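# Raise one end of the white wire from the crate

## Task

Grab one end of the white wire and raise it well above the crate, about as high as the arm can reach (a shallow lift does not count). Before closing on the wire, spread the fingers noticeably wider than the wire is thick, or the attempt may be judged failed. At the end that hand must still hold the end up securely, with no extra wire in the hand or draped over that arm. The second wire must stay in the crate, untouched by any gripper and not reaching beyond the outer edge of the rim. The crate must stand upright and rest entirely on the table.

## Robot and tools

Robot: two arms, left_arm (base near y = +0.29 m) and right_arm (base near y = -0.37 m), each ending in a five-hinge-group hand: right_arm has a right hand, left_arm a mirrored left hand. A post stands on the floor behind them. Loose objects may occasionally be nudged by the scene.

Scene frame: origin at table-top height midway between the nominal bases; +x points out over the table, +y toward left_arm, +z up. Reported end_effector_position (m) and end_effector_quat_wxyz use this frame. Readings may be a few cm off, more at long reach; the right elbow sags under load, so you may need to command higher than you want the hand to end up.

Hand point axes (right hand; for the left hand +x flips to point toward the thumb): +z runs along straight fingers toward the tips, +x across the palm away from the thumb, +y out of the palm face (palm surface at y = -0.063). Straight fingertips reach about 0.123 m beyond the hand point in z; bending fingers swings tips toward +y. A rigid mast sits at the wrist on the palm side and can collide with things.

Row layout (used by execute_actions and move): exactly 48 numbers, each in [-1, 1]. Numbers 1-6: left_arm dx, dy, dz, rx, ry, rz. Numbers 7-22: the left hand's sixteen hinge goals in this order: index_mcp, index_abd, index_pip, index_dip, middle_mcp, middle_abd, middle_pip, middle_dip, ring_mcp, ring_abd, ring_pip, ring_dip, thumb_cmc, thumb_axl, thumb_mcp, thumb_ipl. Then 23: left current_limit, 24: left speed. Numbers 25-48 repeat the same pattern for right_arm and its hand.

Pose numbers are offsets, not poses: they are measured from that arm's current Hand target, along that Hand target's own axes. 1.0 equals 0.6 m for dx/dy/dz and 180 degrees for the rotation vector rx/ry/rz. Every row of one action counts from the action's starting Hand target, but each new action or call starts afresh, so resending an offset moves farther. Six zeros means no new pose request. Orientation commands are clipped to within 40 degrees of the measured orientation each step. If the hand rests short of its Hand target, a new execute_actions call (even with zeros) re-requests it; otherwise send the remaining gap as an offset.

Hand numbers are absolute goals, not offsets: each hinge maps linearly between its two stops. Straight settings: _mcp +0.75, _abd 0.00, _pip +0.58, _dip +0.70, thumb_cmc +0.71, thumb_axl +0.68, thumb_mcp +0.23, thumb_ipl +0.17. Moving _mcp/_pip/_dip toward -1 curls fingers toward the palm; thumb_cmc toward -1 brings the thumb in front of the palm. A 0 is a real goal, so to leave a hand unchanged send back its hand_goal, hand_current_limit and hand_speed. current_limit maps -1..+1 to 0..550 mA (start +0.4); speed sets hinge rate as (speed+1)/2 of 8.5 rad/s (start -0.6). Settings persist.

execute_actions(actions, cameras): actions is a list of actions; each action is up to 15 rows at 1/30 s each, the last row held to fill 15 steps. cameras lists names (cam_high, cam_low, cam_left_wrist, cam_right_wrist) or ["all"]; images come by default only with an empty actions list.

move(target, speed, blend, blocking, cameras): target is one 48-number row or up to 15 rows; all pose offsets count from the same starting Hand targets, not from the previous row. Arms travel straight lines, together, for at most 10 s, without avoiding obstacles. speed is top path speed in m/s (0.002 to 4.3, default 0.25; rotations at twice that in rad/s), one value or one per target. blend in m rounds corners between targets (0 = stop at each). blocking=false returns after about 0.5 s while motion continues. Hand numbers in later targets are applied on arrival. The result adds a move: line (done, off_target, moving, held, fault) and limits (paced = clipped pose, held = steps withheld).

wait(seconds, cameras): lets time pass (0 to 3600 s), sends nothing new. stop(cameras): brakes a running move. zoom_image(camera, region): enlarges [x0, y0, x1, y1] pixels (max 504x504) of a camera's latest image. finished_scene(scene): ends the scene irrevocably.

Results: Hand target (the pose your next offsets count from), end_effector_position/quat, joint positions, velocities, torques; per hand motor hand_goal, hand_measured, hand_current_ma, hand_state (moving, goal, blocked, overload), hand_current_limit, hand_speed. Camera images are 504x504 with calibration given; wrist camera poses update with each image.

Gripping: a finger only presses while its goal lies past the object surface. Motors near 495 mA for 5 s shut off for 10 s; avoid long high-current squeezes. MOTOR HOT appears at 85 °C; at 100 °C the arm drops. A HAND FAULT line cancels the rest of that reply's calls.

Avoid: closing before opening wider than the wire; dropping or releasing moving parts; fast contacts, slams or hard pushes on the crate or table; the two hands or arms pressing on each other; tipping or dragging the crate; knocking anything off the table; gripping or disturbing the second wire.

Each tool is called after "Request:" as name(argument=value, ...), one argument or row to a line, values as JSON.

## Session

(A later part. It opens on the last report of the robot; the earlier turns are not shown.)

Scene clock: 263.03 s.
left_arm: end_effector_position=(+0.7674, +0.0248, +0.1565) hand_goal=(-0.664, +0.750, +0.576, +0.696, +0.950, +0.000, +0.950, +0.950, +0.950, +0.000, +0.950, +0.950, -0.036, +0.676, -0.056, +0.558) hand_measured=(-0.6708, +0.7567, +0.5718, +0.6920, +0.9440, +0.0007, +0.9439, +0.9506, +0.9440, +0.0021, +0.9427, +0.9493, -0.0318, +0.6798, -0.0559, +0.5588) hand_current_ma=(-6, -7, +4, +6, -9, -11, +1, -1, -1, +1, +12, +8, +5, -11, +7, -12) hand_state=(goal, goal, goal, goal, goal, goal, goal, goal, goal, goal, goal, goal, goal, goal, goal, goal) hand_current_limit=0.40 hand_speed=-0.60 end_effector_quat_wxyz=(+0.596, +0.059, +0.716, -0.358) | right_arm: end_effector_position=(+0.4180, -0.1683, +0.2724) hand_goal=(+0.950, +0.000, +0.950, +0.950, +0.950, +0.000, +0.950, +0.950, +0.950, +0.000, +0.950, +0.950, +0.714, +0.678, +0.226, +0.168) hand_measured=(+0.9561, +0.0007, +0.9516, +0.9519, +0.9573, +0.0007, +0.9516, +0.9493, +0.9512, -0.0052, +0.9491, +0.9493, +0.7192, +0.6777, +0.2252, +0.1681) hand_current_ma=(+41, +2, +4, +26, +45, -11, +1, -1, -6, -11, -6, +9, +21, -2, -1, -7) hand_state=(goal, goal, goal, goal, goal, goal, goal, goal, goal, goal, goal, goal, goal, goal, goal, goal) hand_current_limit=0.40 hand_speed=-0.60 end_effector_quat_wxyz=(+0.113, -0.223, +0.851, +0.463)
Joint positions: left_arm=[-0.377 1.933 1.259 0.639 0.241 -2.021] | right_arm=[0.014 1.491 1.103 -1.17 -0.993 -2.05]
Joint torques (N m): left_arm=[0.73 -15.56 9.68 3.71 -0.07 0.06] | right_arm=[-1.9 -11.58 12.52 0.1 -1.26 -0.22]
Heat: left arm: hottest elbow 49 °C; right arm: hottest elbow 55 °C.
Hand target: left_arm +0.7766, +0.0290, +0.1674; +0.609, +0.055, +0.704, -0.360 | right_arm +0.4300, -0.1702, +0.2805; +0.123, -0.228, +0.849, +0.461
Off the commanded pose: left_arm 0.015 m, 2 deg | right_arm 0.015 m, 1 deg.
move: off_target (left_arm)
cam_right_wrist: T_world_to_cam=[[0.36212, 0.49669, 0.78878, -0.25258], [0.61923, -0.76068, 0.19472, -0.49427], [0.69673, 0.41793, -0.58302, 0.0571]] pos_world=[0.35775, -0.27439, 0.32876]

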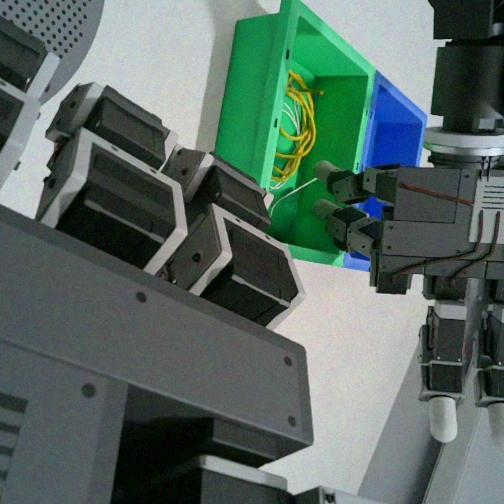

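Request:
zoom_image(
  camera="cam_right_wrist",
  region=[300, 150, 400, 250],
)

Request:
execute_actions(
  actions=[],
)

Request:
zoom_image(
  camera="cam_high",
  region=[220, 330, 320, 430],
)

Request:
zoom_image(
  camera="cam_low",
  region=[280, 230, 350, 300],
)

Scaled by 5.040 from the camera's image (finer frame: 720x720).

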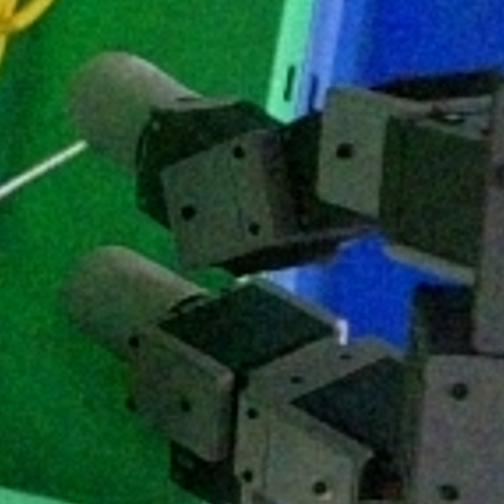

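Scene clock: 272.13 s.
left_arm: end_effector_position=(+0.7674, +0.0248, +0.1565) hand_goal=(-0.664, +0.750, +0.576, +0.696, +0.950, +0.000, +0.950, +0.950, +0.950, +0.000, +0.950, +0.950, -0.036, +0.676, -0.056, +0.558) hand_measured=(-0.6708, +0.7552, +0.5718, +0.6920, +0.9440, +0.0007, +0.9452, +0.9493, +0.9428, +0.0007, +0.9439, +0.9493, -0.0330, +0.6798, -0.0559, +0.5578) hand_current_ma=(-1, -5, -2, +3, -5, +6, +6, -12, -5, +1, +9, -5, +0, -4, +9, -8) hand_state=(goal, goal, goal, goal, goal, goal, goal, goal, goal, goal, goal, goal, goal, goal, goal, goal) hand_current_limit=0.40 hand_speed=-0.60 end_effector_quat_wxyz=(+0.596, +0.059, +0.716, -0.358) | right_arm: end_effector_position=(+0.4180, -0.1683, +0.2724) hand_goal=(+0.950, +0.000, +0.950, +0.950, +0.950, +0.000, +0.950, +0.950, +0.950, +0.000, +0.950, +0.950, +0.714, +0.678, +0.226, +0.168) hand_measured=(+0.9573, +0.0007, +0.9529, +0.9519, +0.9573, -0.0008, +0.9516, +0.9493, +0.9524, -0.0037, +0.9491, +0.9493, +0.7205, +0.6777, +0.2252, +0.1672) hand_current_ma=(+32, -1, +9, +21, +38, -2, -8, -11, +6, -6, +2, +5, +17, +2, +1, -5) hand_state=(goal, goal, goal, goal, goal, goal, goal, goal, goal, goal, goal, goal, goal, goal, goal, goal) hand_current_limit=0.40 hand_speed=-0.60 end_effector_quat_wxyz=(+0.113, -0.223, +0.851, +0.463)
Joint positions: left_arm=[-0.377 1.933 1.259 0.639 0.241 -2.021] | right_arm=[0.014 1.491 1.103 -1.17 -0.993 -2.05]
Joint velocities: within noise
Joint torques (N m): left_arm=[0.73 -15.56 9.68 3.71 -0.07 0.06] | right_arm=[-1.85 -11.63 12.51 0.1 -1.26 -0.22]
Heat: left arm: hottest elbow 49 °C; right arm: hottest elbow 55 °C.
Hand target: left_arm +0.7766, +0.0290, +0.1674; +0.609, +0.055, +0.704, -0.360 | right_arm +0.4300, -0.1702, +0.2805; +0.123, -0.228, +0.849, +0.461
Off the commanded pose: left_arm 0.015 m, 2 deg | right_arm 0.015 m, 1 deg.
camera_calibration:
cam_left_wrist: T_world_to_cam=[[-0.1079, -0.15587, 0.98187, -0.10305], [-0.9837, -0.12618, -0.12813, 0.72994], [0.14386, -0.97969, -0.13971, 0.05942]] pos_world=[0.69837, 0.13425, 0.20301]
cam_right_wrist: T_world_to_cam=[[0.36212, 0.49669, 0.78878, -0.25258], [0.61923, -0.76068, 0.19472, -0.49427], [0.69673, 0.41793, -0.58302, 0.0571]] pos_world=[0.35775, -0.27439, 0.32876]

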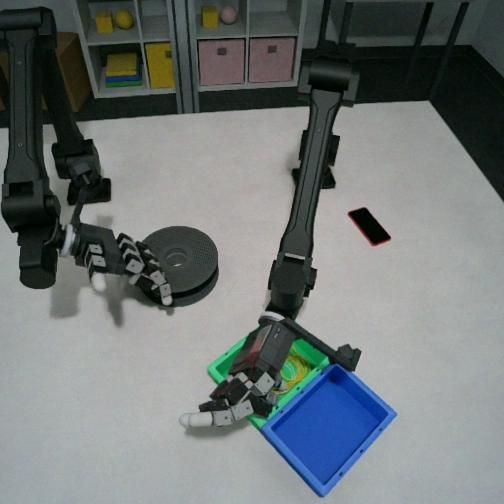

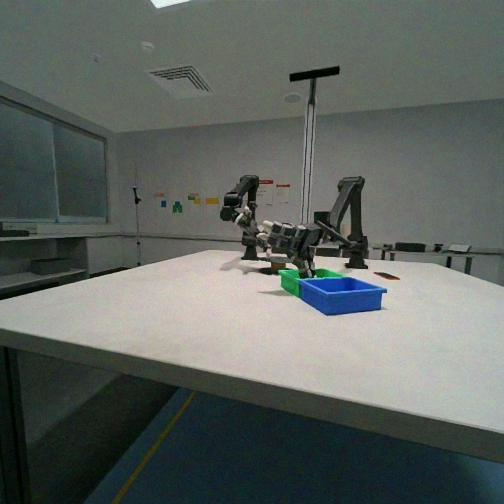

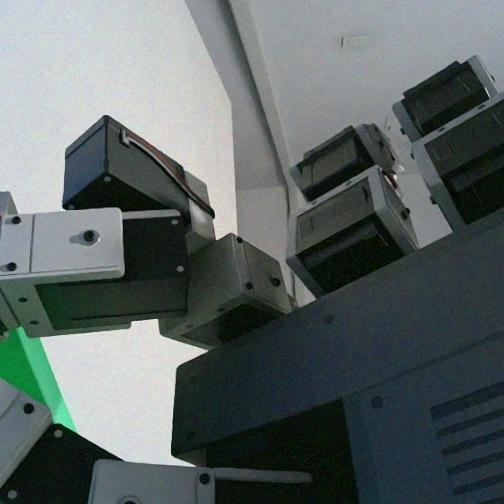

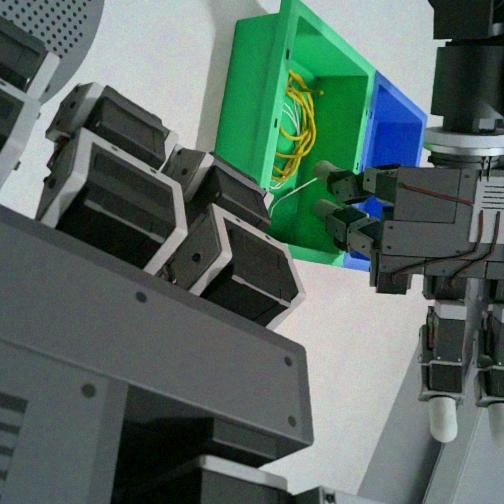

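Scaled by 5.040 from the camera's image (finer frame: 720x720).

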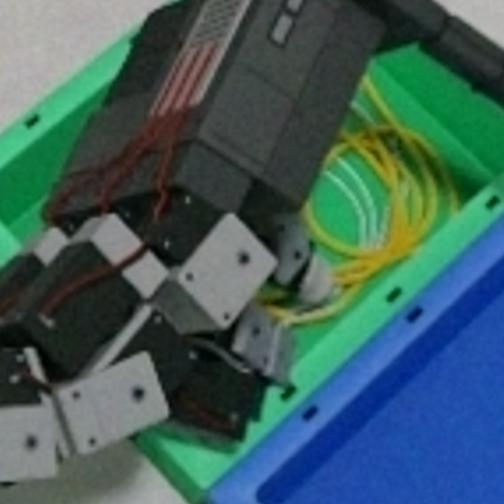

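Scaled by 7.200 from the camera's image (finer frame: 720x720).

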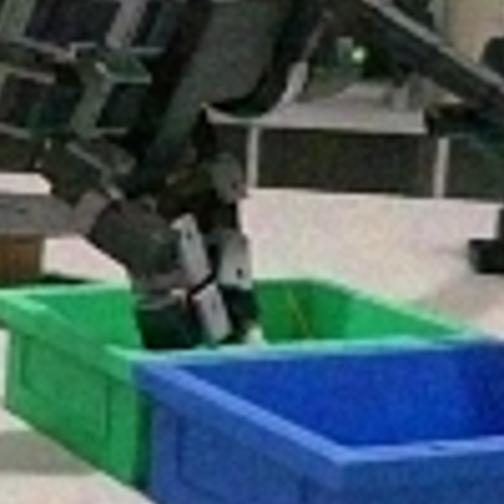

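Request:
move(
  target=[-0.0118,-0.0103,0.0113,0,0,0,-0.664,0.75,0.5766,0.6957,0.95,0,0.95,0.95,0.95,0,0.95,0.95,-0.037,0.6766,-0.264,0.946,0.4,-0.6,0,0,0,0,0,0,0.95,0,0.95,0.95,0.95,0,0.95,0.95,0.95,0,0.95,0.95,0.714,0.678,0.226,0.168,0.4,-0.6],
  speed=0.03,
  cameras=["cam_right_wrist","cam_high"],
)

Request:
zoom_image(
  camera="cam_right_wrist",
  region=[260, 110, 380, 230],
)

Request:
zoom_image(
  camera="cam_high",
  region=[220, 330, 320, 430],
)

Scene clock: 275.47 s.
left_arm: end_effector_position=(+0.7675, +0.0254, +0.1564) hand_goal=(-0.664, +0.750, +0.576, +0.696, +0.950, +0.000, +0.950, +0.950, +0.950, +0.000, +0.950, +0.950, -0.036, +0.676, -0.264, +0.946) hand_measured=(-0.6708, +0.7581, +0.5718, +0.6920, +0.9440, +0.0021, +0.9439, +0.9493, +0.9440, +0.0036, +0.9439, +0.9506, -0.0318, +0.6798, -0.2617, +0.9456) hand_current_ma=(-7, +0, -2, +0, -7, +4, +12, -5, -3, -1, +10, +1, +0, -3, +8, -12) hand_state=(goal, goal, goal, goal, goal, goal, goal, goal, goal, goal, goal, goal, goal, goal, goal, goal) hand_current_limit=0.40 hand_speed=-0.60 end_effector_quat_wxyz=(+0.597, +0.057, +0.717, -0.357) | right_arm: end_effector_position=(+0.4180, -0.1683, +0.2724) hand_goal=(+0.950, +0.000, +0.950, +0.950, +0.950, +0.000, +0.950, +0.950, +0.950, +0.000, +0.950, +0.950, +0.714, +0.678, +0.226, +0.168) hand_measured=(+0.9561, +0.0007, +0.9516, +0.9519, +0.9573, -0.0008, +0.9529, +0.9506, +0.9512, -0.0037, +0.9504, +0.9493, +0.7205, +0.6777, +0.2262, +0.1681) hand_current_ma=(+36, +5, +2, +15, +40, +0, +4, +1, +3, -12, +0, +2, +18, -6, +8, -7) hand_state=(goal, goal, goal, goal, goal, goal, goal, goal, goal, goal, goal, goal, goal, goal, goal, goal) hand_current_limit=0.40 hand_speed=-0.60 end_effector_quat_wxyz=(+0.113, -0.223, +0.851, +0.463)
Joint positions: left_arm=[-0.377 1.933 1.259 0.639 0.237 -2.023] | right_arm=[0.014 1.491 1.103 -1.17 -0.993 -2.05]
Joint torques (N m): left_arm=[0.21 -15.91 11.74 2.63 -0.18 0.07] | right_arm=[-1.9 -11.63 12.51 0.1 -1.26 -0.22]
Heat: left arm: hottest elbow 49 °C; right arm: hottest elbow 55 °C.
Hand target: left_arm +0.7808, +0.0231, +0.1765; +0.609, +0.055, +0.704, -0.360 | right_arm +0.4300, -0.1702, +0.2805; +0.123, -0.228, +0.849, +0.461
Off the commanded pose: left_arm 0.024 m, 2 deg | right_arm 0.015 m, 1 deg.
move: off_target (left_arm)
cam_right_wrist: T_world_to_cam=[[0.36212, 0.49669, 0.78878, -0.25258], [0.61923, -0.76068, 0.19472, -0.49427], [0.69673, 0.41793, -0.58302, 0.0571]] pos_world=[0.35775, -0.27439, 0.32876]
Images, in order (width x height): cam_high 504x504, cam_right_wrist 504x504.

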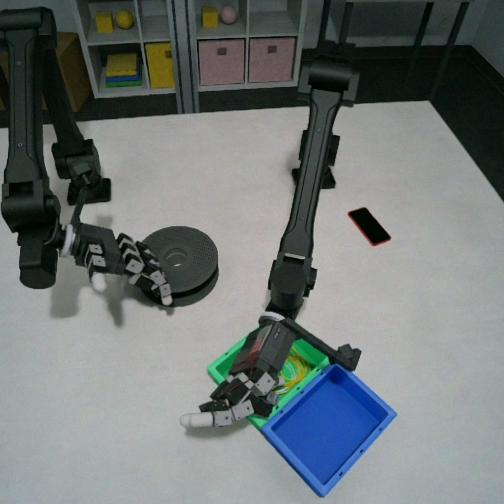

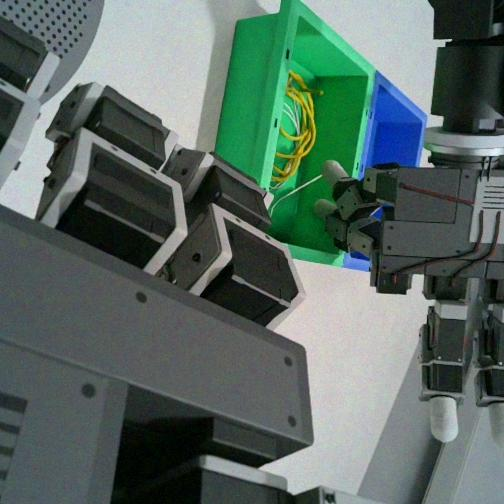

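Scaled by 4.200 from the camera's image (finer frame: 720x720).

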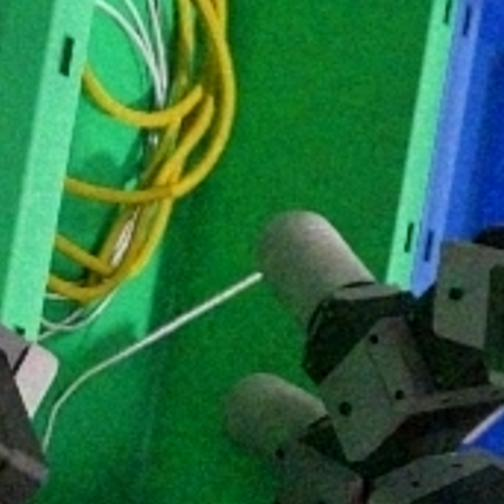

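Scaled by 5.040 from the camera's image (finer frame: 720x720).

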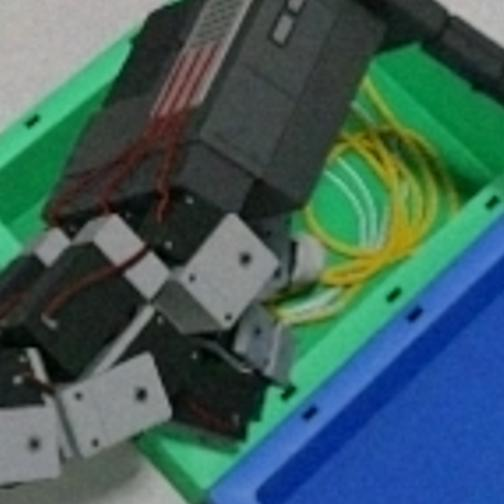

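Request:
move(
  target=[0.0027,-0.017,-0.0088,0,0,0,-0.664,0.75,0.5766,0.6957,0.95,0,0.95,0.95,0.95,0,0.95,0.95,-0.037,0.6766,-0.264,0.946,0.4,-0.6,0,0,0,0,0,0,0.95,0,0.95,0.95,0.95,0,0.95,0.95,0.95,0,0.95,0.95,0.714,0.678,0.226,0.168,0.4,-0.6],
  speed=0.03,
  cameras=["cam_right_wrist"],
)

Request:
zoom_image(
  camera="cam_right_wrist",
  region=[260, 110, 380, 230],
)

Scene clock: 278.27 s.
left_arm: end_effector_position=(+0.7679, +0.0272, +0.1563) hand_goal=(-0.664, +0.750, +0.576, +0.696, +0.950, +0.000, +0.950, +0.950, +0.950, +0.000, +0.950, +0.950, -0.036, +0.676, -0.264, +0.946) hand_measured=(-0.6672, +0.7611, +0.5718, +0.6920, +0.9428, +0.0007, +0.9452, +0.9506, +0.9440, +0.0021, +0.9439, +0.9506, -0.0330, +0.6798, -0.2617, +0.9456) hand_current_ma=(-6, -4, -7, +2, +2, +6, +3, -9, -6, -3, -3, +7, +7, -10, +16, -18) hand_state=(goal, goal, goal, goal, goal, goal, goal, goal, goal, goal, goal, goal, goal, goal, goal, goal) hand_current_limit=0.40 hand_speed=-0.60 end_effector_quat_wxyz=(+0.599, +0.052, +0.717, -0.353) | right_arm: end_effector_position=(+0.4180, -0.1683, +0.2724) hand_goal=(+0.950, +0.000, +0.950, +0.950, +0.950, +0.000, +0.950, +0.950, +0.950, +0.000, +0.950, +0.950, +0.714, +0.678, +0.226, +0.168) hand_measured=(+0.9561, +0.0007, +0.9516, +0.9531, +0.9573, -0.0008, +0.9516, +0.9493, +0.9524, -0.0037, +0.9504, +0.9493, +0.7205, +0.6777, +0.2252, +0.1672) hand_current_ma=(+35, +5, +1, +20, +43, -4, -4, +6, +9, -12, +2, +2, +25, +2, +5, -7) hand_state=(goal, goal, goal, goal, goal, goal, goal, goal, goal, goal, goal, goal, goal, goal, goal, goal) hand_current_limit=0.40 hand_speed=-0.60 end_effector_quat_wxyz=(+0.113, -0.223, +0.851, +0.463)
Joint positions: left_arm=[-0.378 1.933 1.259 0.639 0.222 -2.024] | right_arm=[0.014 1.491 1.103 -1.17 -0.993 -2.05]
Joint torques (N m): left_arm=[-0.62 -17.49 9.96 2.74 -0.16 0.08] | right_arm=[-1.9 -11.58 12.52 0.1 -1.26 -0.22]
Heat: left arm: hottest elbow 49 °C; right arm: hottest elbow 56 °C.
Hand target: left_arm +0.7709, +0.0182, +0.1795; +0.610, +0.055, +0.704, -0.360 | right_arm +0.4300, -0.1702, +0.2805; +0.123, -0.228, +0.849, +0.461
Off the commanded pose: left_arm 0.025 m, 2 deg | right_arm 0.015 m, 1 deg.
move: off_target (left_arm)
cam_right_wrist: T_world_to_cam=[[0.36212, 0.49669, 0.78878, -0.25258], [0.61923, -0.76068, 0.19472, -0.49427], [0.69673, 0.41793, -0.58302, 0.0571]] pos_world=[0.35775, -0.27439, 0.32876]

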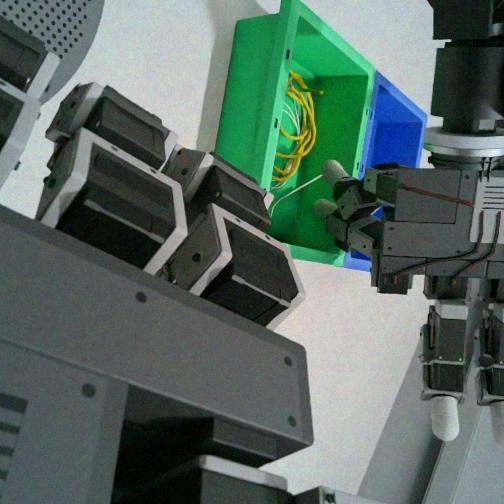

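Scaled by 4.200 from the camera's image (finer frame: 720x720).

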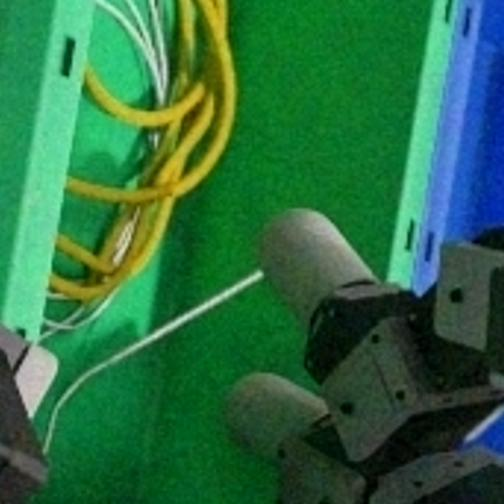

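Request:
move(
  target=[-0.0449,-0.022,0.0001,0,0,0,-0.664,0.75,0.5766,0.6957,0.95,0,0.95,0.95,0.95,0,0.95,0.95,-0.037,0.6766,-0.264,0.946,0.4,-0.6,0,0,0,0,0,0,0.95,0,0.95,0.95,0.95,0,0.95,0.95,0.95,0,0.95,0.95,0.714,0.678,0.226,0.168,0.4,-0.6],
  speed=0.06,
  cameras=["cam_right_wrist"],
)

Request:
zoom_image(
  camera="cam_right_wrist",
  region=[260, 110, 380, 230],
)

Scene clock: 281.27 s.
left_arm: end_effector_position=(+0.7626, +0.0294, +0.1712) hand_goal=(-0.664, +0.750, +0.576, +0.696, +0.950, +0.000, +0.950, +0.950, +0.950, +0.000, +0.950, +0.950, -0.036, +0.676, -0.264, +0.946) hand_measured=(-0.6659, +0.7596, +0.5744, +0.6971, +0.9440, +0.0021, +0.9452, +0.9506, +0.9440, +0.0021, +0.9452, +0.9493, -0.0330, +0.6798, -0.2617, +0.9456) hand_current_ma=(-4, -9, +7, +6, -11, +2, +1, -10, -7, +5, +5, -2, +4, -8, +0, -12) hand_state=(goal, goal, goal, goal, goal, goal, goal, goal, goal, goal, goal, goal, goal, goal, goal, goal) hand_current_limit=0.40 hand_speed=-0.60 end_effector_quat_wxyz=(+0.592, +0.051, +0.724, -0.350) | right_arm: end_effector_position=(+0.4180, -0.1683, +0.2724) hand_goal=(+0.950, +0.000, +0.950, +0.950, +0.950, +0.000, +0.950, +0.950, +0.950, +0.000, +0.950, +0.950, +0.714, +0.678, +0.226, +0.168) hand_measured=(+0.9573, +0.0007, +0.9516, +0.9519, +0.9573, -0.0008, +0.9504, +0.9493, +0.9537, -0.0037, +0.9491, +0.9506, +0.7205, +0.6777, +0.2252, +0.1672) hand_current_ma=(+38, -3, +1, +20, +34, -15, -3, -2, -3, -7, +8, +13, +26, +0, +4, -9) hand_state=(goal, goal, goal, goal, goal, goal, goal, goal, goal, goal, goal, goal, goal, goal, goal, goal) hand_current_limit=0.40 hand_speed=-0.60 end_effector_quat_wxyz=(+0.113, -0.223, +0.851, +0.463)
Joint positions: left_arm=[-0.378 1.891 1.259 0.576 0.222 -2.024] | right_arm=[0.014 1.491 1.103 -1.17 -0.993 -2.05]
Joint torques (N m): left_arm=[-0.62 -17.96 11.93 2.54 -0.13 0.07] | right_arm=[-1.9 -11.58 12.51 0.1 -1.25 -0.22]
Heat: left arm: hottest elbow 49 °C; right arm: hottest elbow 56 °C.
Hand target: left_arm +0.7709, +0.0183, +0.2096; +0.610, +0.055, +0.704, -0.360 | right_arm +0.4300, -0.1702, +0.2805; +0.123, -0.228, +0.849, +0.461
Off the commanded pose: left_arm 0.041 m, 3 deg | right_arm 0.015 m, 1 deg.
move: off_target (left_arm)
cam_right_wrist: T_world_to_cam=[[0.36212, 0.49669, 0.78878, -0.25258], [0.61923, -0.76068, 0.19472, -0.49427], [0.69673, 0.41793, -0.58302, 0.0571]] pos_world=[0.35775, -0.27439, 0.32876]

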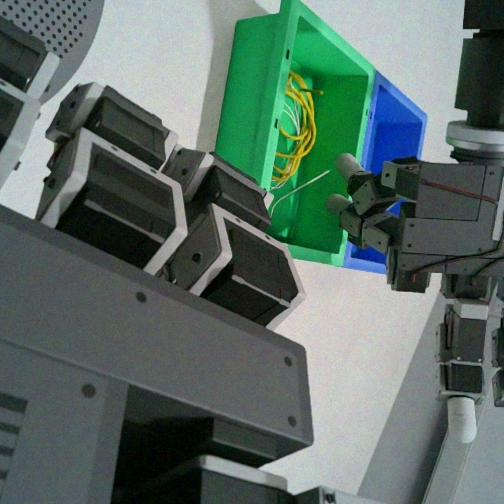

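Scaled by 4.200 from the camera's image (finer frame: 720x720).

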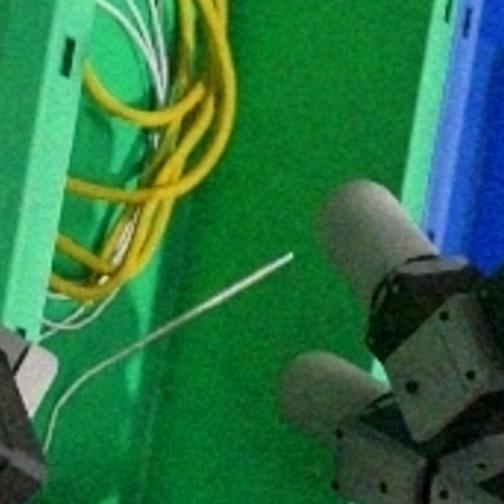

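Request:
move(
  target=[0.0133,-0.0271,0.015,0,0,0,-0.664,0.75,0.5766,0.6957,0.95,0,0.95,0.95,0.95,0,0.95,0.95,-0.037,0.6766,-0.264,0.946,0.4,-0.6,0,0,0,0,0,0,0.95,0,0.95,0.95,0.95,0,0.95,0.95,0.95,0,0.95,0.95,0.714,0.678,0.226,0.168,0.4,-0.6],
  speed=0.06,
)

Scene clock: 284.70 s.
left_arm: end_effector_position=(+0.7552, +0.0069, +0.1741) hand_goal=(-0.664, +0.750, +0.576, +0.696, +0.950, +0.000, +0.950, +0.950, +0.950, +0.000, +0.950, +0.950, -0.036, +0.676, -0.264, +0.946) hand_measured=(-0.6647, +0.7596, +0.5744, +0.6971, +0.9440, +0.0021, +0.9452, +0.9493, +0.9440, +0.0007, +0.9452, +0.9506, -0.0318, +0.6798, -0.2617, +0.9465) hand_current_ma=(-2, -1, -1, +6, +1, -10, +5, -3, -4, -1, +3, +5, +1, -10, -1, -5) hand_state=(goal, goal, goal, goal, goal, goal, goal, goal, goal, goal, goal, goal, goal, goal, goal, goal) hand_current_limit=0.40 hand_speed=-0.60 end_effector_quat_wxyz=(+0.592, +0.053, +0.724, -0.352) | right_arm: end_effector_position=(+0.4180, -0.1683, +0.2724) hand_goal=(+0.950, +0.000, +0.950, +0.950, +0.950, +0.000, +0.950, +0.950, +0.950, +0.000, +0.950, +0.950, +0.714, +0.678, +0.226, +0.168) hand_measured=(+0.9549, -0.0008, +0.9529, +0.9531, +0.9573, +0.0007, +0.9516, +0.9493, +0.9524, -0.0037, +0.9491, +0.9506, +0.7205, +0.6777, +0.2242, +0.1681) hand_current_ma=(+35, -1, +2, +18, +46, -9, +1, -5, +0, -8, +7, +11, +16, -3, -4, -7) hand_state=(goal, goal, goal, goal, goal, goal, goal, goal, goal, goal, goal, goal, goal, goal, goal, goal) hand_current_limit=0.40 hand_speed=-0.60 end_effector_quat_wxyz=(+0.113, -0.223, +0.851, +0.463)
Joint positions: left_arm=[-0.417 1.891 1.267 0.571 0.189 -2.024] | right_arm=[0.014 1.491 1.103 -1.17 -0.993 -2.05]
Joint torques (N m): left_arm=[-0.21 -16.85 12.72 2.52 -0.14 0.07] | right_arm=[-1.85 -11.58 12.52 0.1 -1.26 -0.22]
Heat: left arm: hottest elbow 49 °C; right arm: hottest elbow 56 °C.
Hand target: left_arm +0.7678, -0.0017, +0.2096; +0.610, +0.055, +0.704, -0.360 | right_arm +0.4300, -0.1702, +0.2805; +0.123, -0.228, +0.849, +0.461
Off the commanded pose: left_arm 0.039 m, 3 deg | right_arm 0.015 m, 1 deg.
move: off_target (left_arm)

Request:
move(
  target=[0.038,0.0688,-0.0172,0,0,0,-0.664,0.75,0.5766,0.6957,0.95,0,0.95,0.95,0.95,0,0.95,0.95,-0.037,0.6766,-0.264,0.946,0.4,-0.6,0,0,0,0,0,0,0.95,0,0.95,0.95,0.95,0,0.95,0.95,0.95,0,0.95,0.95,0.714,0.678,0.226,0.168,0.4,-0.6],
  speed=0.05,
  cameras=["cam_right_wrist"],
)

Request:
zoom_image(
  camera="cam_right_wrist",
  region=[260, 110, 380, 230],
)

Scene clock: 287.90 s.
left_arm: end_effector_position=(+0.7681, +0.0221, +0.1633) hand_goal=(-0.664, +0.750, +0.576, +0.696, +0.950, +0.000, +0.950, +0.950, +0.950, +0.000, +0.950, +0.950, -0.036, +0.676, -0.264, +0.946) hand_measured=(-0.6659, +0.7596, +0.5731, +0.6920, +0.9428, +0.0007, +0.9452, +0.9481, +0.9440, +0.0021, +0.9452, +0.9493, -0.0318, +0.6809, -0.2617, +0.9465) hand_current_ma=(+2, -7, +7, +4, -8, +13, +7, -13, -7, +5, +4, -1, +6, -9, +6, -6) hand_state=(goal, goal, goal, goal, goal, goal, goal, goal, goal, goal, goal, goal, goal, goal, goal, goal) hand_current_limit=0.40 hand_speed=-0.60 end_effector_quat_wxyz=(+0.599, +0.057, +0.714, -0.358) | right_arm: end_effector_position=(+0.4180, -0.1683, +0.2724) hand_goal=(+0.950, +0.000, +0.950, +0.950, +0.950, +0.000, +0.950, +0.950, +0.950, +0.000, +0.950, +0.950, +0.714, +0.678, +0.226, +0.168) hand_measured=(+0.9561, +0.0007, +0.9516, +0.9519, +0.9585, -0.0008, +0.9516, +0.9493, +0.9524, -0.0037, +0.9491, +0.9493, +0.7192, +0.6767, +0.2242, +0.1672) hand_current_ma=(+28, -2, -1, +12, +50, -2, -1, -7, +1, -15, +3, +5, +15, -1, +1, -2) hand_state=(goal, goal, goal, goal, goal, goal, goal, goal, goal, goal, goal, goal, goal, goal, goal, goal) hand_current_limit=0.40 hand_speed=-0.60 end_effector_quat_wxyz=(+0.113, -0.223, +0.851, +0.463)
Joint positions: left_arm=[-0.382 1.927 1.267 0.634 0.231 -2.024] | right_arm=[0.014 1.491 1.103 -1.17 -0.993 -2.05]
Joint torques (N m): left_arm=[0.56 -15.68 9.18 3.67 0.09 0.08] | right_arm=[-1.9 -11.63 12.52 0.1 -1.26 -0.22]
Heat: left arm: hottest elbow 50 °C; right arm: hottest elbow 56 °C.
Hand target: left_arm +0.7749, +0.0262, +0.1709; +0.610, +0.055, +0.704, -0.360 | right_arm +0.4300, -0.1702, +0.2805; +0.123, -0.228, +0.849, +0.461
Off the commanded pose: left_arm 0.011 m, 2 deg | right_arm 0.015 m, 1 deg.
move: off_target (left_arm)
cam_right_wrist: T_world_to_cam=[[0.36212, 0.49669, 0.78878, -0.25258], [0.61923, -0.76068, 0.19472, -0.49427], [0.69673, 0.41793, -0.58302, 0.0571]] pos_world=[0.35775, -0.27439, 0.32876]

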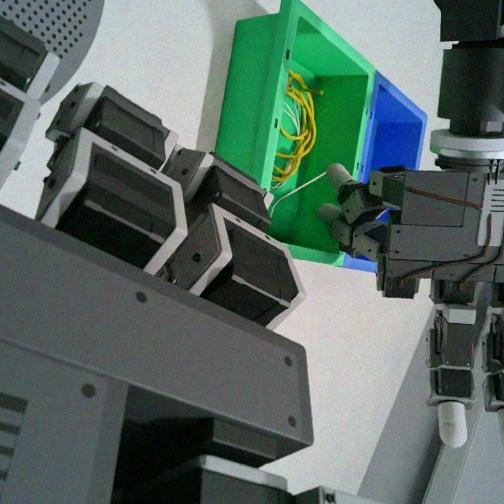

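Scaled by 4.200 from the camera's image (finer frame: 720x720).

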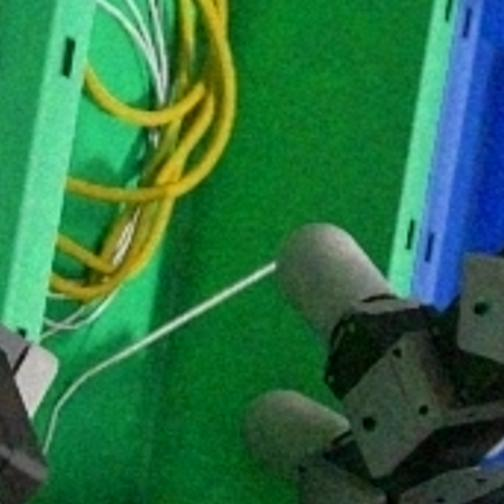

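Request:
move(
  target=[-0.0266,-0.0354,-0.0165,0,0,0,-0.664,0.75,0.5766,0.6957,0.95,0,0.95,0.95,0.95,0,0.95,0.95,-0.037,0.6766,-0.264,0.946,0.4,-0.6,0,0,0,0,0,0,0.95,0,0.95,0.95,0.95,0,0.95,0.95,0.95,0,0.95,0.95,0.714,0.678,0.226,0.168,0.4,-0.6],
  speed=0.05,
)

Scene clock: 290.83 s.
left_arm: end_effector_position=(+0.7623, +0.0266, +0.1776) hand_goal=(-0.664, +0.750, +0.576, +0.696, +0.950, +0.000, +0.950, +0.950, +0.950, +0.000, +0.950, +0.950, -0.036, +0.676, -0.264, +0.946) hand_measured=(-0.6647, +0.7596, +0.5731, +0.6920, +0.9440, +0.0007, +0.9452, +0.9493, +0.9440, +0.0021, +0.9427, +0.9493, -0.0330, +0.6798, -0.2617, +0.9446) hand_current_ma=(-14, -9, -1, +7, +1, -4, +3, -10, -6, +0, +12, +4, +6, -4, +7, -1) hand_state=(goal, goal, goal, goal, goal, goal, goal, goal, goal, goal, goal, goal, goal, goal, goal, goal) hand_current_limit=0.40 hand_speed=-0.60 end_effector_quat_wxyz=(+0.604, +0.053, +0.711, -0.355) | right_arm: end_effector_position=(+0.4180, -0.1683, +0.2724) hand_goal=(+0.950, +0.000, +0.950, +0.950, +0.950, +0.000, +0.950, +0.950, +0.950, +0.000, +0.950, +0.950, +0.714, +0.678, +0.226, +0.168) hand_measured=(+0.9561, +0.0007, +0.9516, +0.9519, +0.9585, +0.0007, +0.9529, +0.9506, +0.9524, -0.0037, +0.9504, +0.9493, +0.7205, +0.6767, +0.2252, +0.1681) hand_current_ma=(+39, +2, +2, +18, +38, -7, +1, -4, -2, -9, +2, +3, +22, -6, -2, -6) hand_state=(goal, goal, goal, goal, goal, goal, goal, goal, goal, goal, goal, goal, goal, goal, goal, goal) hand_current_limit=0.40 hand_speed=-0.60 end_effector_quat_wxyz=(+0.113, -0.223, +0.851, +0.463)
Joint positions: left_arm=[-0.382 1.892 1.251 0.623 0.221 -2.024] | right_arm=[0.014 1.491 1.103 -1.17 -0.993 -2.05]
Joint torques (N m): left_arm=[-0.5 -17.73 8.66 2.52 -0.14 0.08] | right_arm=[-1.9 -11.58 12.51 0.12 -1.26 -0.22]
Heat: left arm: hottest elbow 50 °C; right arm: hottest elbow 56 °C.
Hand target: left_arm +0.7598, +0.0220, +0.1944; +0.609, +0.055, +0.704, -0.360 | right_arm +0.4300, -0.1702, +0.2805; +0.123, -0.228, +0.849, +0.461
Off the commanded pose: left_arm 0.018 m, 1 deg | right_arm 0.015 m, 1 deg.
move: off_target (left_arm)

Request:
move(
  target=[0.0282,0.0273,0.01,0,0,0,-0.664,0.75,0.5766,0.6957,0.95,0,0.95,0.95,0.95,0,0.95,0.95,-0.037,0.6766,-0.264,0.946,0.4,-0.6,0,0,0,0,0,0,0.95,0,0.95,0.95,0.95,0,0.95,0.95,0.95,0,0.95,0.95,0.714,0.678,0.226,0.168,0.4,-0.6],
  speed=0.05,
  cameras=["cam_right_wrist"],
)

Request:
zoom_image(
  camera="cam_right_wrist",
  region=[260, 110, 380, 230],
)

Scene clock: 294.27 s.
left_arm: end_effector_position=(+0.7640, +0.0251, +0.1615) hand_goal=(-0.664, +0.750, +0.576, +0.696, +0.950, +0.000, +0.950, +0.950, +0.950, +0.000, +0.950, +0.950, -0.036, +0.676, -0.264, +0.946) hand_measured=(-0.6647, +0.7611, +0.5718, +0.6920, +0.9440, +0.0007, +0.9465, +0.9493, +0.9428, +0.0021, +0.9439, +0.9506, -0.0318, +0.6798, -0.2617, +0.9456) hand_current_ma=(-3, +7, +1, +3, -1, +5, +9, -6, -9, +6, -6, +5, -4, -7, +2, -11) hand_state=(goal, goal, goal, goal, goal, goal, goal, goal, goal, goal, goal, goal, goal, goal, goal, goal) hand_current_limit=0.40 hand_speed=-0.60 end_effector_quat_wxyz=(+0.599, +0.054, +0.715, -0.355) | right_arm: end_effector_position=(+0.4180, -0.1683, +0.2724) hand_goal=(+0.950, +0.000, +0.950, +0.950, +0.950, +0.000, +0.950, +0.950, +0.950, +0.000, +0.950, +0.950, +0.714, +0.678, +0.226, +0.168) hand_measured=(+0.9561, +0.0007, +0.9516, +0.9531, +0.9573, +0.0007, +0.9504, +0.9493, +0.9524, -0.0037, +0.9491, +0.9493, +0.7205, +0.6777, +0.2252, +0.1681) hand_current_ma=(+32, -4, +8, +19, +41, -6, -1, -7, +1, -7, +10, +2, +25, -9, +3, -5) hand_state=(goal, goal, goal, goal, goal, goal, goal, goal, goal, goal, goal, goal, goal, goal, goal, goal) hand_current_limit=0.40 hand_speed=-0.60 end_effector_quat_wxyz=(+0.113, -0.223, +0.851, +0.463)
Joint positions: left_arm=[-0.382 1.919 1.251 0.638 0.225 -2.024] | right_arm=[0.014 1.491 1.103 -1.17 -0.993 -2.05]
Joint torques (N m): left_arm=[0.26 -15.97 9.16 3.6 0.11 0.08] | right_arm=[-1.9 -11.58 12.52 0.12 -1.26 -0.22]
Heat: left arm: hottest elbow 50 °C; right arm: hottest elbow 56 °C.
Hand target: left_arm +0.7689, +0.0245, +0.1722; +0.609, +0.055, +0.704, -0.360 | right_arm +0.4300, -0.1702, +0.2805; +0.123, -0.228, +0.849, +0.461
Off the commanded pose: left_arm 0.012 m, 2 deg | right_arm 0.015 m, 1 deg.
move: off_target (left_arm)
cam_right_wrist: T_world_to_cam=[[0.36212, 0.49669, 0.78878, -0.25258], [0.61923, -0.76068, 0.19472, -0.49427], [0.69673, 0.41793, -0.58302, 0.0571]] pos_world=[0.35775, -0.27439, 0.32876]

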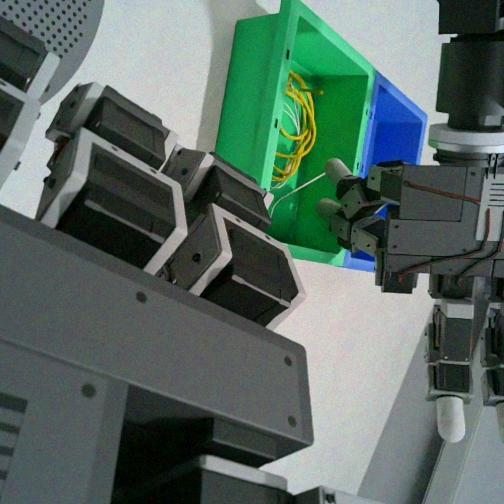

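Scaled by 4.200 from the camera's image (finer frame: 720x720).

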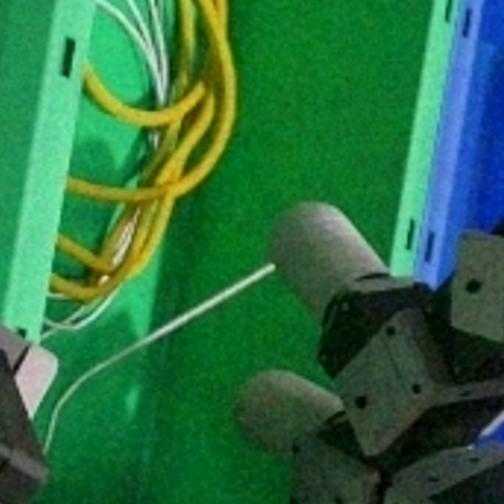

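Request:
move(
  target=[0.0288,0.0095,0.0027,0,0,0,-0.664,0.75,0.5766,0.6957,0.95,0,0.95,0.95,0.95,0,0.95,0.95,-0.037,0.6766,-0.264,0.946,0.4,-0.6,0,0,0,0,0,0,0.95,0,0.95,0.95,0.95,0,0.95,0.95,0.95,0,0.95,0.95,0.714,0.678,0.226,0.168,0.4,-0.6],
  speed=0.05,
  cameras=["cam_right_wrist"],
)

Request:
zoom_image(
  camera="cam_right_wrist",
  region=[260, 110, 380, 230],
)

Scene clock: 296.63 s.
left_arm: end_effector_position=(+0.7670, +0.0239, +0.1555) hand_goal=(-0.664, +0.750, +0.576, +0.696, +0.950, +0.000, +0.950, +0.950, +0.950, +0.000, +0.950, +0.950, -0.036, +0.676, -0.264, +0.946) hand_measured=(-0.6744, +0.7479, +0.5705, +0.6971, +0.9440, +0.0007, +0.9452, +0.9493, +0.9440, +0.0021, +0.9452, +0.9506, -0.0330, +0.6798, -0.2627, +0.9465) hand_current_ma=(-7, +1, -4, +5, -6, +9, +8, -16, -8, +5, +5, -1, +0, -8, +3, -12) hand_state=(goal, moving, goal, goal, goal, goal, goal, goal, goal, goal, goal, goal, goal, goal, goal, goal) hand_current_limit=0.40 hand_speed=-0.60 end_effector_quat_wxyz=(+0.606, +0.055, +0.708, -0.358) | right_arm: end_effector_position=(+0.4180, -0.1683, +0.2724) hand_goal=(+0.950, +0.000, +0.950, +0.950, +0.950, +0.000, +0.950, +0.950, +0.950, +0.000, +0.950, +0.950, +0.714, +0.678, +0.226, +0.168) hand_measured=(+0.9561, +0.0007, +0.9529, +0.9531, +0.9585, +0.0007, +0.9516, +0.9493, +0.9524, -0.0037, +0.9504, +0.9493, +0.7192, +0.6767, +0.2252, +0.1681) hand_current_ma=(+42, +0, +2, +20, +36, -9, +4, -9, +6, -9, +5, +2, +23, -2, +2, -3) hand_state=(goal, goal, goal, goal, goal, goal, goal, goal, goal, goal, goal, goal, goal, goal, goal, goal) hand_current_limit=0.40 hand_speed=-0.60 end_effector_quat_wxyz=(+0.113, -0.223, +0.851, +0.463)
Joint positions: left_arm=[-0.382 1.942 1.251 0.68 0.225 -2.024] | right_arm=[0.014 1.491 1.103 -1.17 -0.993 -2.05]
Joint torques (N m): left_arm=[0.09 -15.21 8.4 3.48 -0.09 0.08] | right_arm=[-1.9 -11.58 12.51 0.1 -1.26 -0.22]
Heat: left arm: hottest elbow 50 °C; right arm: hottest elbow 56 °C.
Hand target: left_arm +0.7689, +0.0215, +0.1540; +0.609, +0.055, +0.704, -0.360 | right_arm +0.4300, -0.1702, +0.2805; +0.123, -0.228, +0.849, +0.461
Off the commanded pose: left_arm 0.003 m, 1 deg | right_arm 0.015 m, 1 deg.
move: done
cam_right_wrist: T_world_to_cam=[[0.36212, 0.49669, 0.78878, -0.25258], [0.61923, -0.76068, 0.19472, -0.49427], [0.69673, 0.41793, -0.58302, 0.0571]] pos_world=[0.35775, -0.27439, 0.32876]

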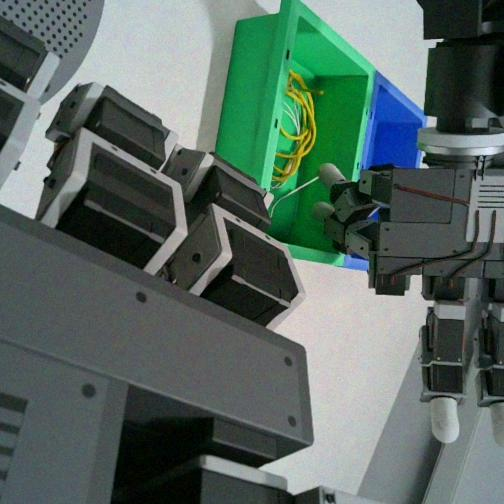

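Scaled by 4.200 from the camera's image (finer frame: 720x720).

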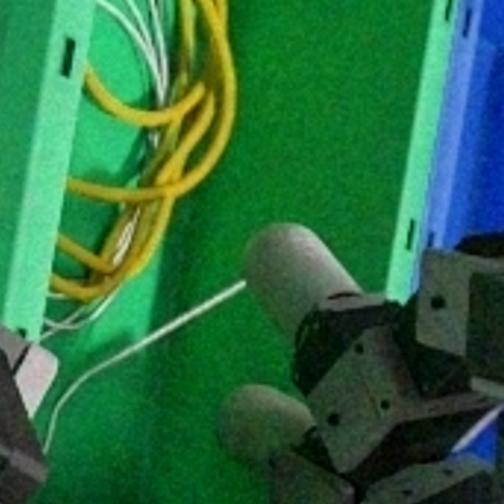

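Request:
move(
  target=[
    [-0.0599,-0.0293,0.0002,0,0,0,-0.664,0.75,0.5766,0.6957,0.95,0,0.95,0.95,0.95,0,0.95,0.95,-0.037,0.6766,-0.264,0.946,0.4,-0.6,0,0,0,0,0,0,0.95,0,0.95,0.95,0.95,0,0.95,0.95,0.95,0,0.95,0.95,0.714,0.678,0.226,0.168,0.4,-0.6],
    [-0.0583,-0.0667,0.0022,0,0,0.1,-0.664,0.75,0.5766,0.6957,0.95,0,0.95,0.95,0.95,0,0.95,0.95,-0.037,0.6766,-0.264,0.946,0.4,-0.6,0,0,0,0,0,0,0.95,0,0.95,0.95,0.95,0,0.95,0.95,0.95,0,0.95,0.95,0.714,0.678,0.226,0.168,0.4,-0.6],
  ],
  speed=0.06,
  blend=[0.01,0],
  cameras=["cam_right_wrist","cam_high"],
)

Request:
zoom_image(
  camera="cam_right_wrist",
  region=[260, 80, 410, 230],
)

Request:
zoom_image(
  camera="cam_high",
  region=[220, 330, 320, 430],
)

Scene clock: 308.00 s.
left_arm: end_effector_position=(+0.7584, +0.0086, +0.1825) hand_goal=(-0.664, +0.750, +0.576, +0.696, +0.950, +0.000, +0.950, +0.950, +0.950, +0.000, +0.950, +0.950, -0.036, +0.676, -0.264, +0.946) hand_measured=(-0.6684, +0.7684, +0.5718, +0.6920, +0.9428, +0.0021, +0.9465, +0.9493, +0.9428, +0.0021, +0.9452, +0.9506, -0.0330, +0.6798, -0.2617, +0.9465) hand_current_ma=(-2, +3, -4, +4, +1, -2, +3, -11, -5, -2, +14, +2, +3, -21, +9, -14) hand_state=(goal, goal, goal, goal, goal, goal, goal, goal, goal, goal, goal, goal, goal, goal, goal, goal) hand_current_limit=0.40 hand_speed=-0.60 end_effector_quat_wxyz=(+0.641, +0.156, +0.704, -0.262) | right_arm: end_effector_position=(+0.4180, -0.1683, +0.2724) hand_goal=(+0.950, +0.000, +0.950, +0.950, +0.950, +0.000, +0.950, +0.950, +0.950, +0.000, +0.950, +0.950, +0.714, +0.678, +0.226, +0.168) hand_measured=(+0.9573, +0.0007, +0.9504, +0.9531, +0.9573, -0.0008, +0.9529, +0.9506, +0.9524, -0.0037, +0.9491, +0.9493, +0.7205, +0.6767, +0.2252, +0.1681) hand_current_ma=(+24, +0, -2, +12, +33, -5, +1, -8, +2, -4, -1, +4, +21, +0, +3, -12) hand_state=(goal, goal, goal, goal, goal, goal, goal, goal, goal, goal, goal, goal, goal, goal, goal, goal) hand_current_limit=0.40 hand_speed=-0.60 end_effector_quat_wxyz=(+0.113, -0.223, +0.851, +0.463)
Joint positions: left_arm=[-0.436 1.913 1.249 0.624 0.167 -1.734] | right_arm=[0.014 1.491 1.103 -1.17 -0.993 -2.05]
Joint torques (N m): left_arm=[-0.5 -17.2 8.61 3.73 -0.18 0.29] | right_arm=[-1.9 -11.63 12.51 0.1 -1.26 -0.22]
Heat: left arm: hottest elbow 50 °C; right arm: hottest elbow 56 °C.
Hand target: left_arm +0.7581, +0.0039, +0.2032; +0.658, +0.164, +0.687, -0.260 | right_arm +0.4300, -0.1702, +0.2805; +0.123, -0.228, +0.849, +0.461
Off the commanded pose: left_arm 0.021 m, 3 deg | right_arm 0.015 m, 1 deg.
move: off_target (left_arm)
cam_right_wrist: T_world_to_cam=[[0.36212, 0.49669, 0.78878, -0.25258], [0.61923, -0.76068, 0.19472, -0.49427], [0.69673, 0.41793, -0.58302, 0.0571]] pos_world=[0.35775, -0.27439, 0.32876]
Images, in order (width x height): cam_high 504x504, cam_right_wrist 504x504.

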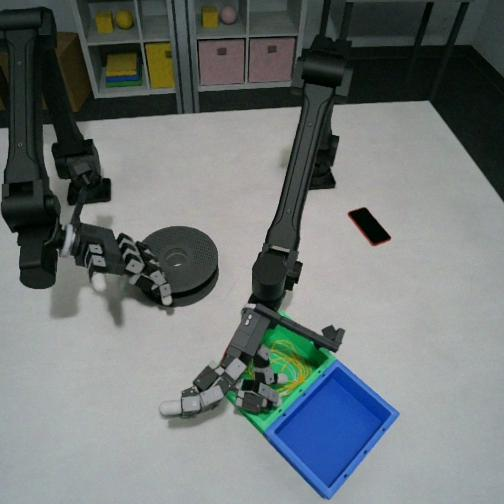

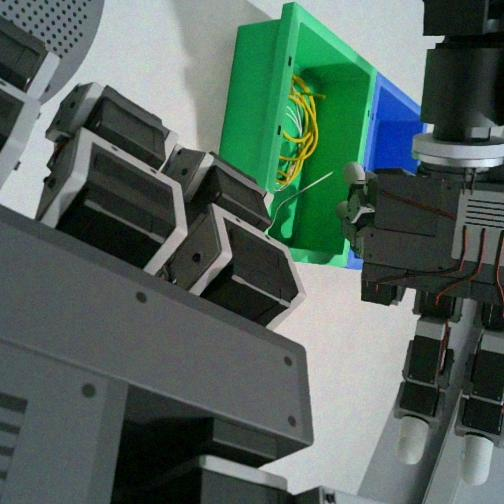

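Scaled by 3.360 from the camera's image (finer frame: 720x720).

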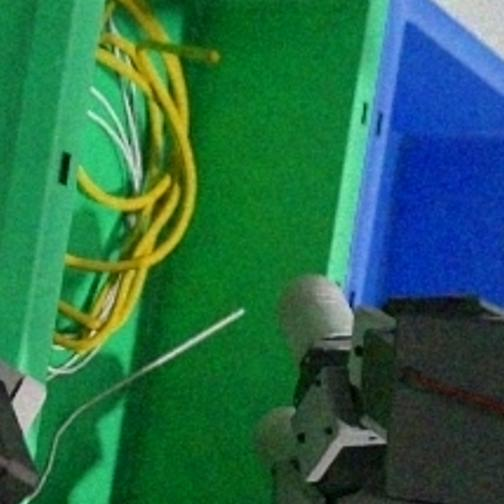

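Scaled by 5.040 from the camera's image (finer frame: 720x720).

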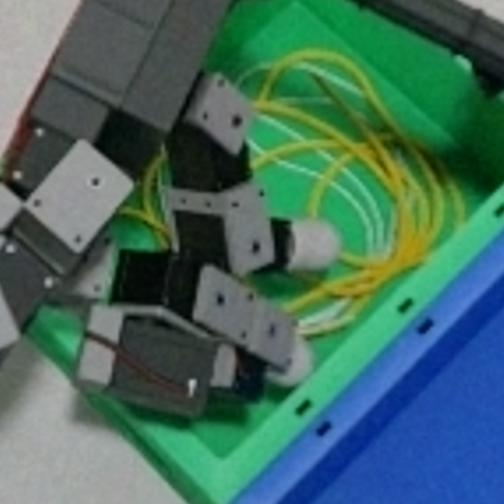

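Request:
move(
  target=[0.0407,0.01,-0.0103,0,0,0,-0.664,0.75,0.5766,0.6957,0.95,0,0.95,0.95,0.95,0,0.95,0.95,-0.037,0.6766,-0.264,0.946,0.4,-0.6,0,0,0,0,0,0,0.95,0,0.95,0.95,0.95,0,0.95,0.95,0.95,0,0.95,0.95,0.714,0.678,0.226,0.168,0.4,-0.6],
  speed=0.05,
  cameras=["cam_right_wrist","cam_high"],
)

Request:
zoom_image(
  camera="cam_right_wrist",
  region=[260, 100, 400, 240],
)

Request:
zoom_image(
  camera="cam_high",
  region=[230, 340, 320, 430],
)

Scene clock: 314.77 s.
left_arm: end_effector_position=(+0.7529, +0.0115, +0.1722) hand_goal=(-0.664, +0.750, +0.576, +0.696, +0.950, +0.000, +0.950, +0.950, +0.950, +0.000, +0.950, +0.950, -0.036, +0.676, -0.264, +0.946) hand_measured=(-0.6647, +0.7669, +0.5731, +0.6958, +0.9452, +0.0021, +0.9452, +0.9493, +0.9428, +0.0007, +0.9439, +0.9493, -0.0330, +0.6798, -0.2627, +0.9456) hand_current_ma=(+0, +3, +0, +1, -6, -2, +10, -19, -8, -2, +3, -3, +3, -8, +3, -16) hand_state=(goal, goal, goal, goal, goal, goal, goal, goal, goal, goal, goal, goal, goal, goal, goal, goal) hand_current_limit=0.40 hand_speed=-0.60 end_effector_quat_wxyz=(+0.649, +0.159, +0.696, -0.261) | right_arm: end_effector_position=(+0.4180, -0.1683, +0.2724) hand_goal=(+0.950, +0.000, +0.950, +0.950, +0.950, +0.000, +0.950, +0.950, +0.950, +0.000, +0.950, +0.950, +0.714, +0.678, +0.226, +0.168) hand_measured=(+0.9561, +0.0007, +0.9516, +0.9519, +0.9573, +0.0007, +0.9529, +0.9493, +0.9524, -0.0037, +0.9504, +0.9493, +0.7205, +0.6777, +0.2252, +0.1681) hand_current_ma=(+32, +2, +14, +17, +35, -12, +2, -9, +1, -8, +5, +8, +19, +0, -2, -9) hand_state=(goal, goal, goal, goal, goal, goal, goal, goal, goal, goal, goal, goal, goal, goal, goal, goal) hand_current_limit=0.40 hand_speed=-0.60 end_effector_quat_wxyz=(+0.113, -0.223, +0.851, +0.463)
Joint positions: left_arm=[-0.436 1.925 1.214 0.69 0.167 -1.724] | right_arm=[0.014 1.491 1.103 -1.17 -0.993 -2.05]
Joint torques (N m): left_arm=[-0.09 -15.56 8.28 3.54 0.09 0.24] | right_arm=[-1.9 -11.63 12.51 0.09 -1.26 -0.22]
Heat: left arm: hottest elbow 49 °C; right arm: hottest elbow 57 °C.
Hand target: left_arm +0.7545, +0.0095, +0.1780; +0.658, +0.164, +0.687, -0.260 | right_arm +0.4300, -0.1702, +0.2805; +0.123, -0.228, +0.849, +0.461
Off the commanded pose: left_arm 0.006 m, 2 deg | right_arm 0.015 m, 1 deg.
move: done
cam_right_wrist: T_world_to_cam=[[0.36212, 0.49669, 0.78878, -0.25258], [0.61923, -0.76068, 0.19472, -0.49427], [0.69673, 0.41793, -0.58302, 0.0571]] pos_world=[0.35775, -0.27439, 0.32876]
Images, in order (width x height): cam_high 504x504, cam_right_wrist 504x504.

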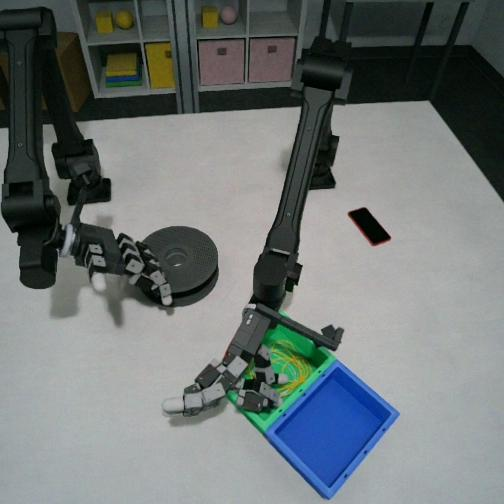

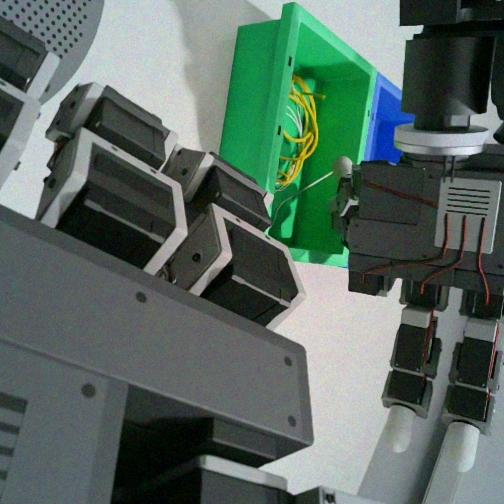

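Scaled by 3.600 from the camera's image (finer frame: 720x720).

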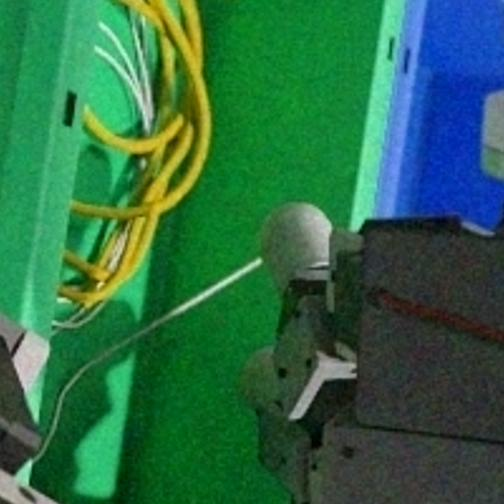

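Scaled by 5.600 from the camera's image (finer frame: 720x720).

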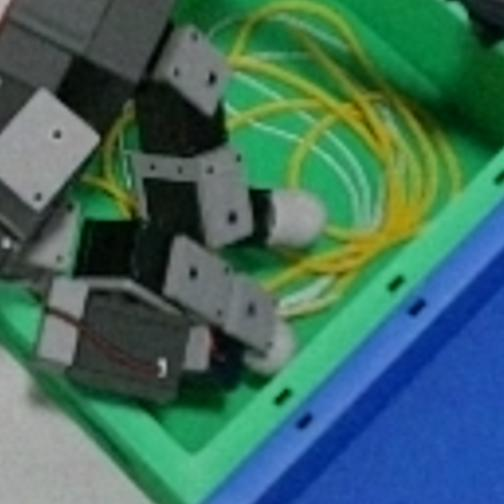

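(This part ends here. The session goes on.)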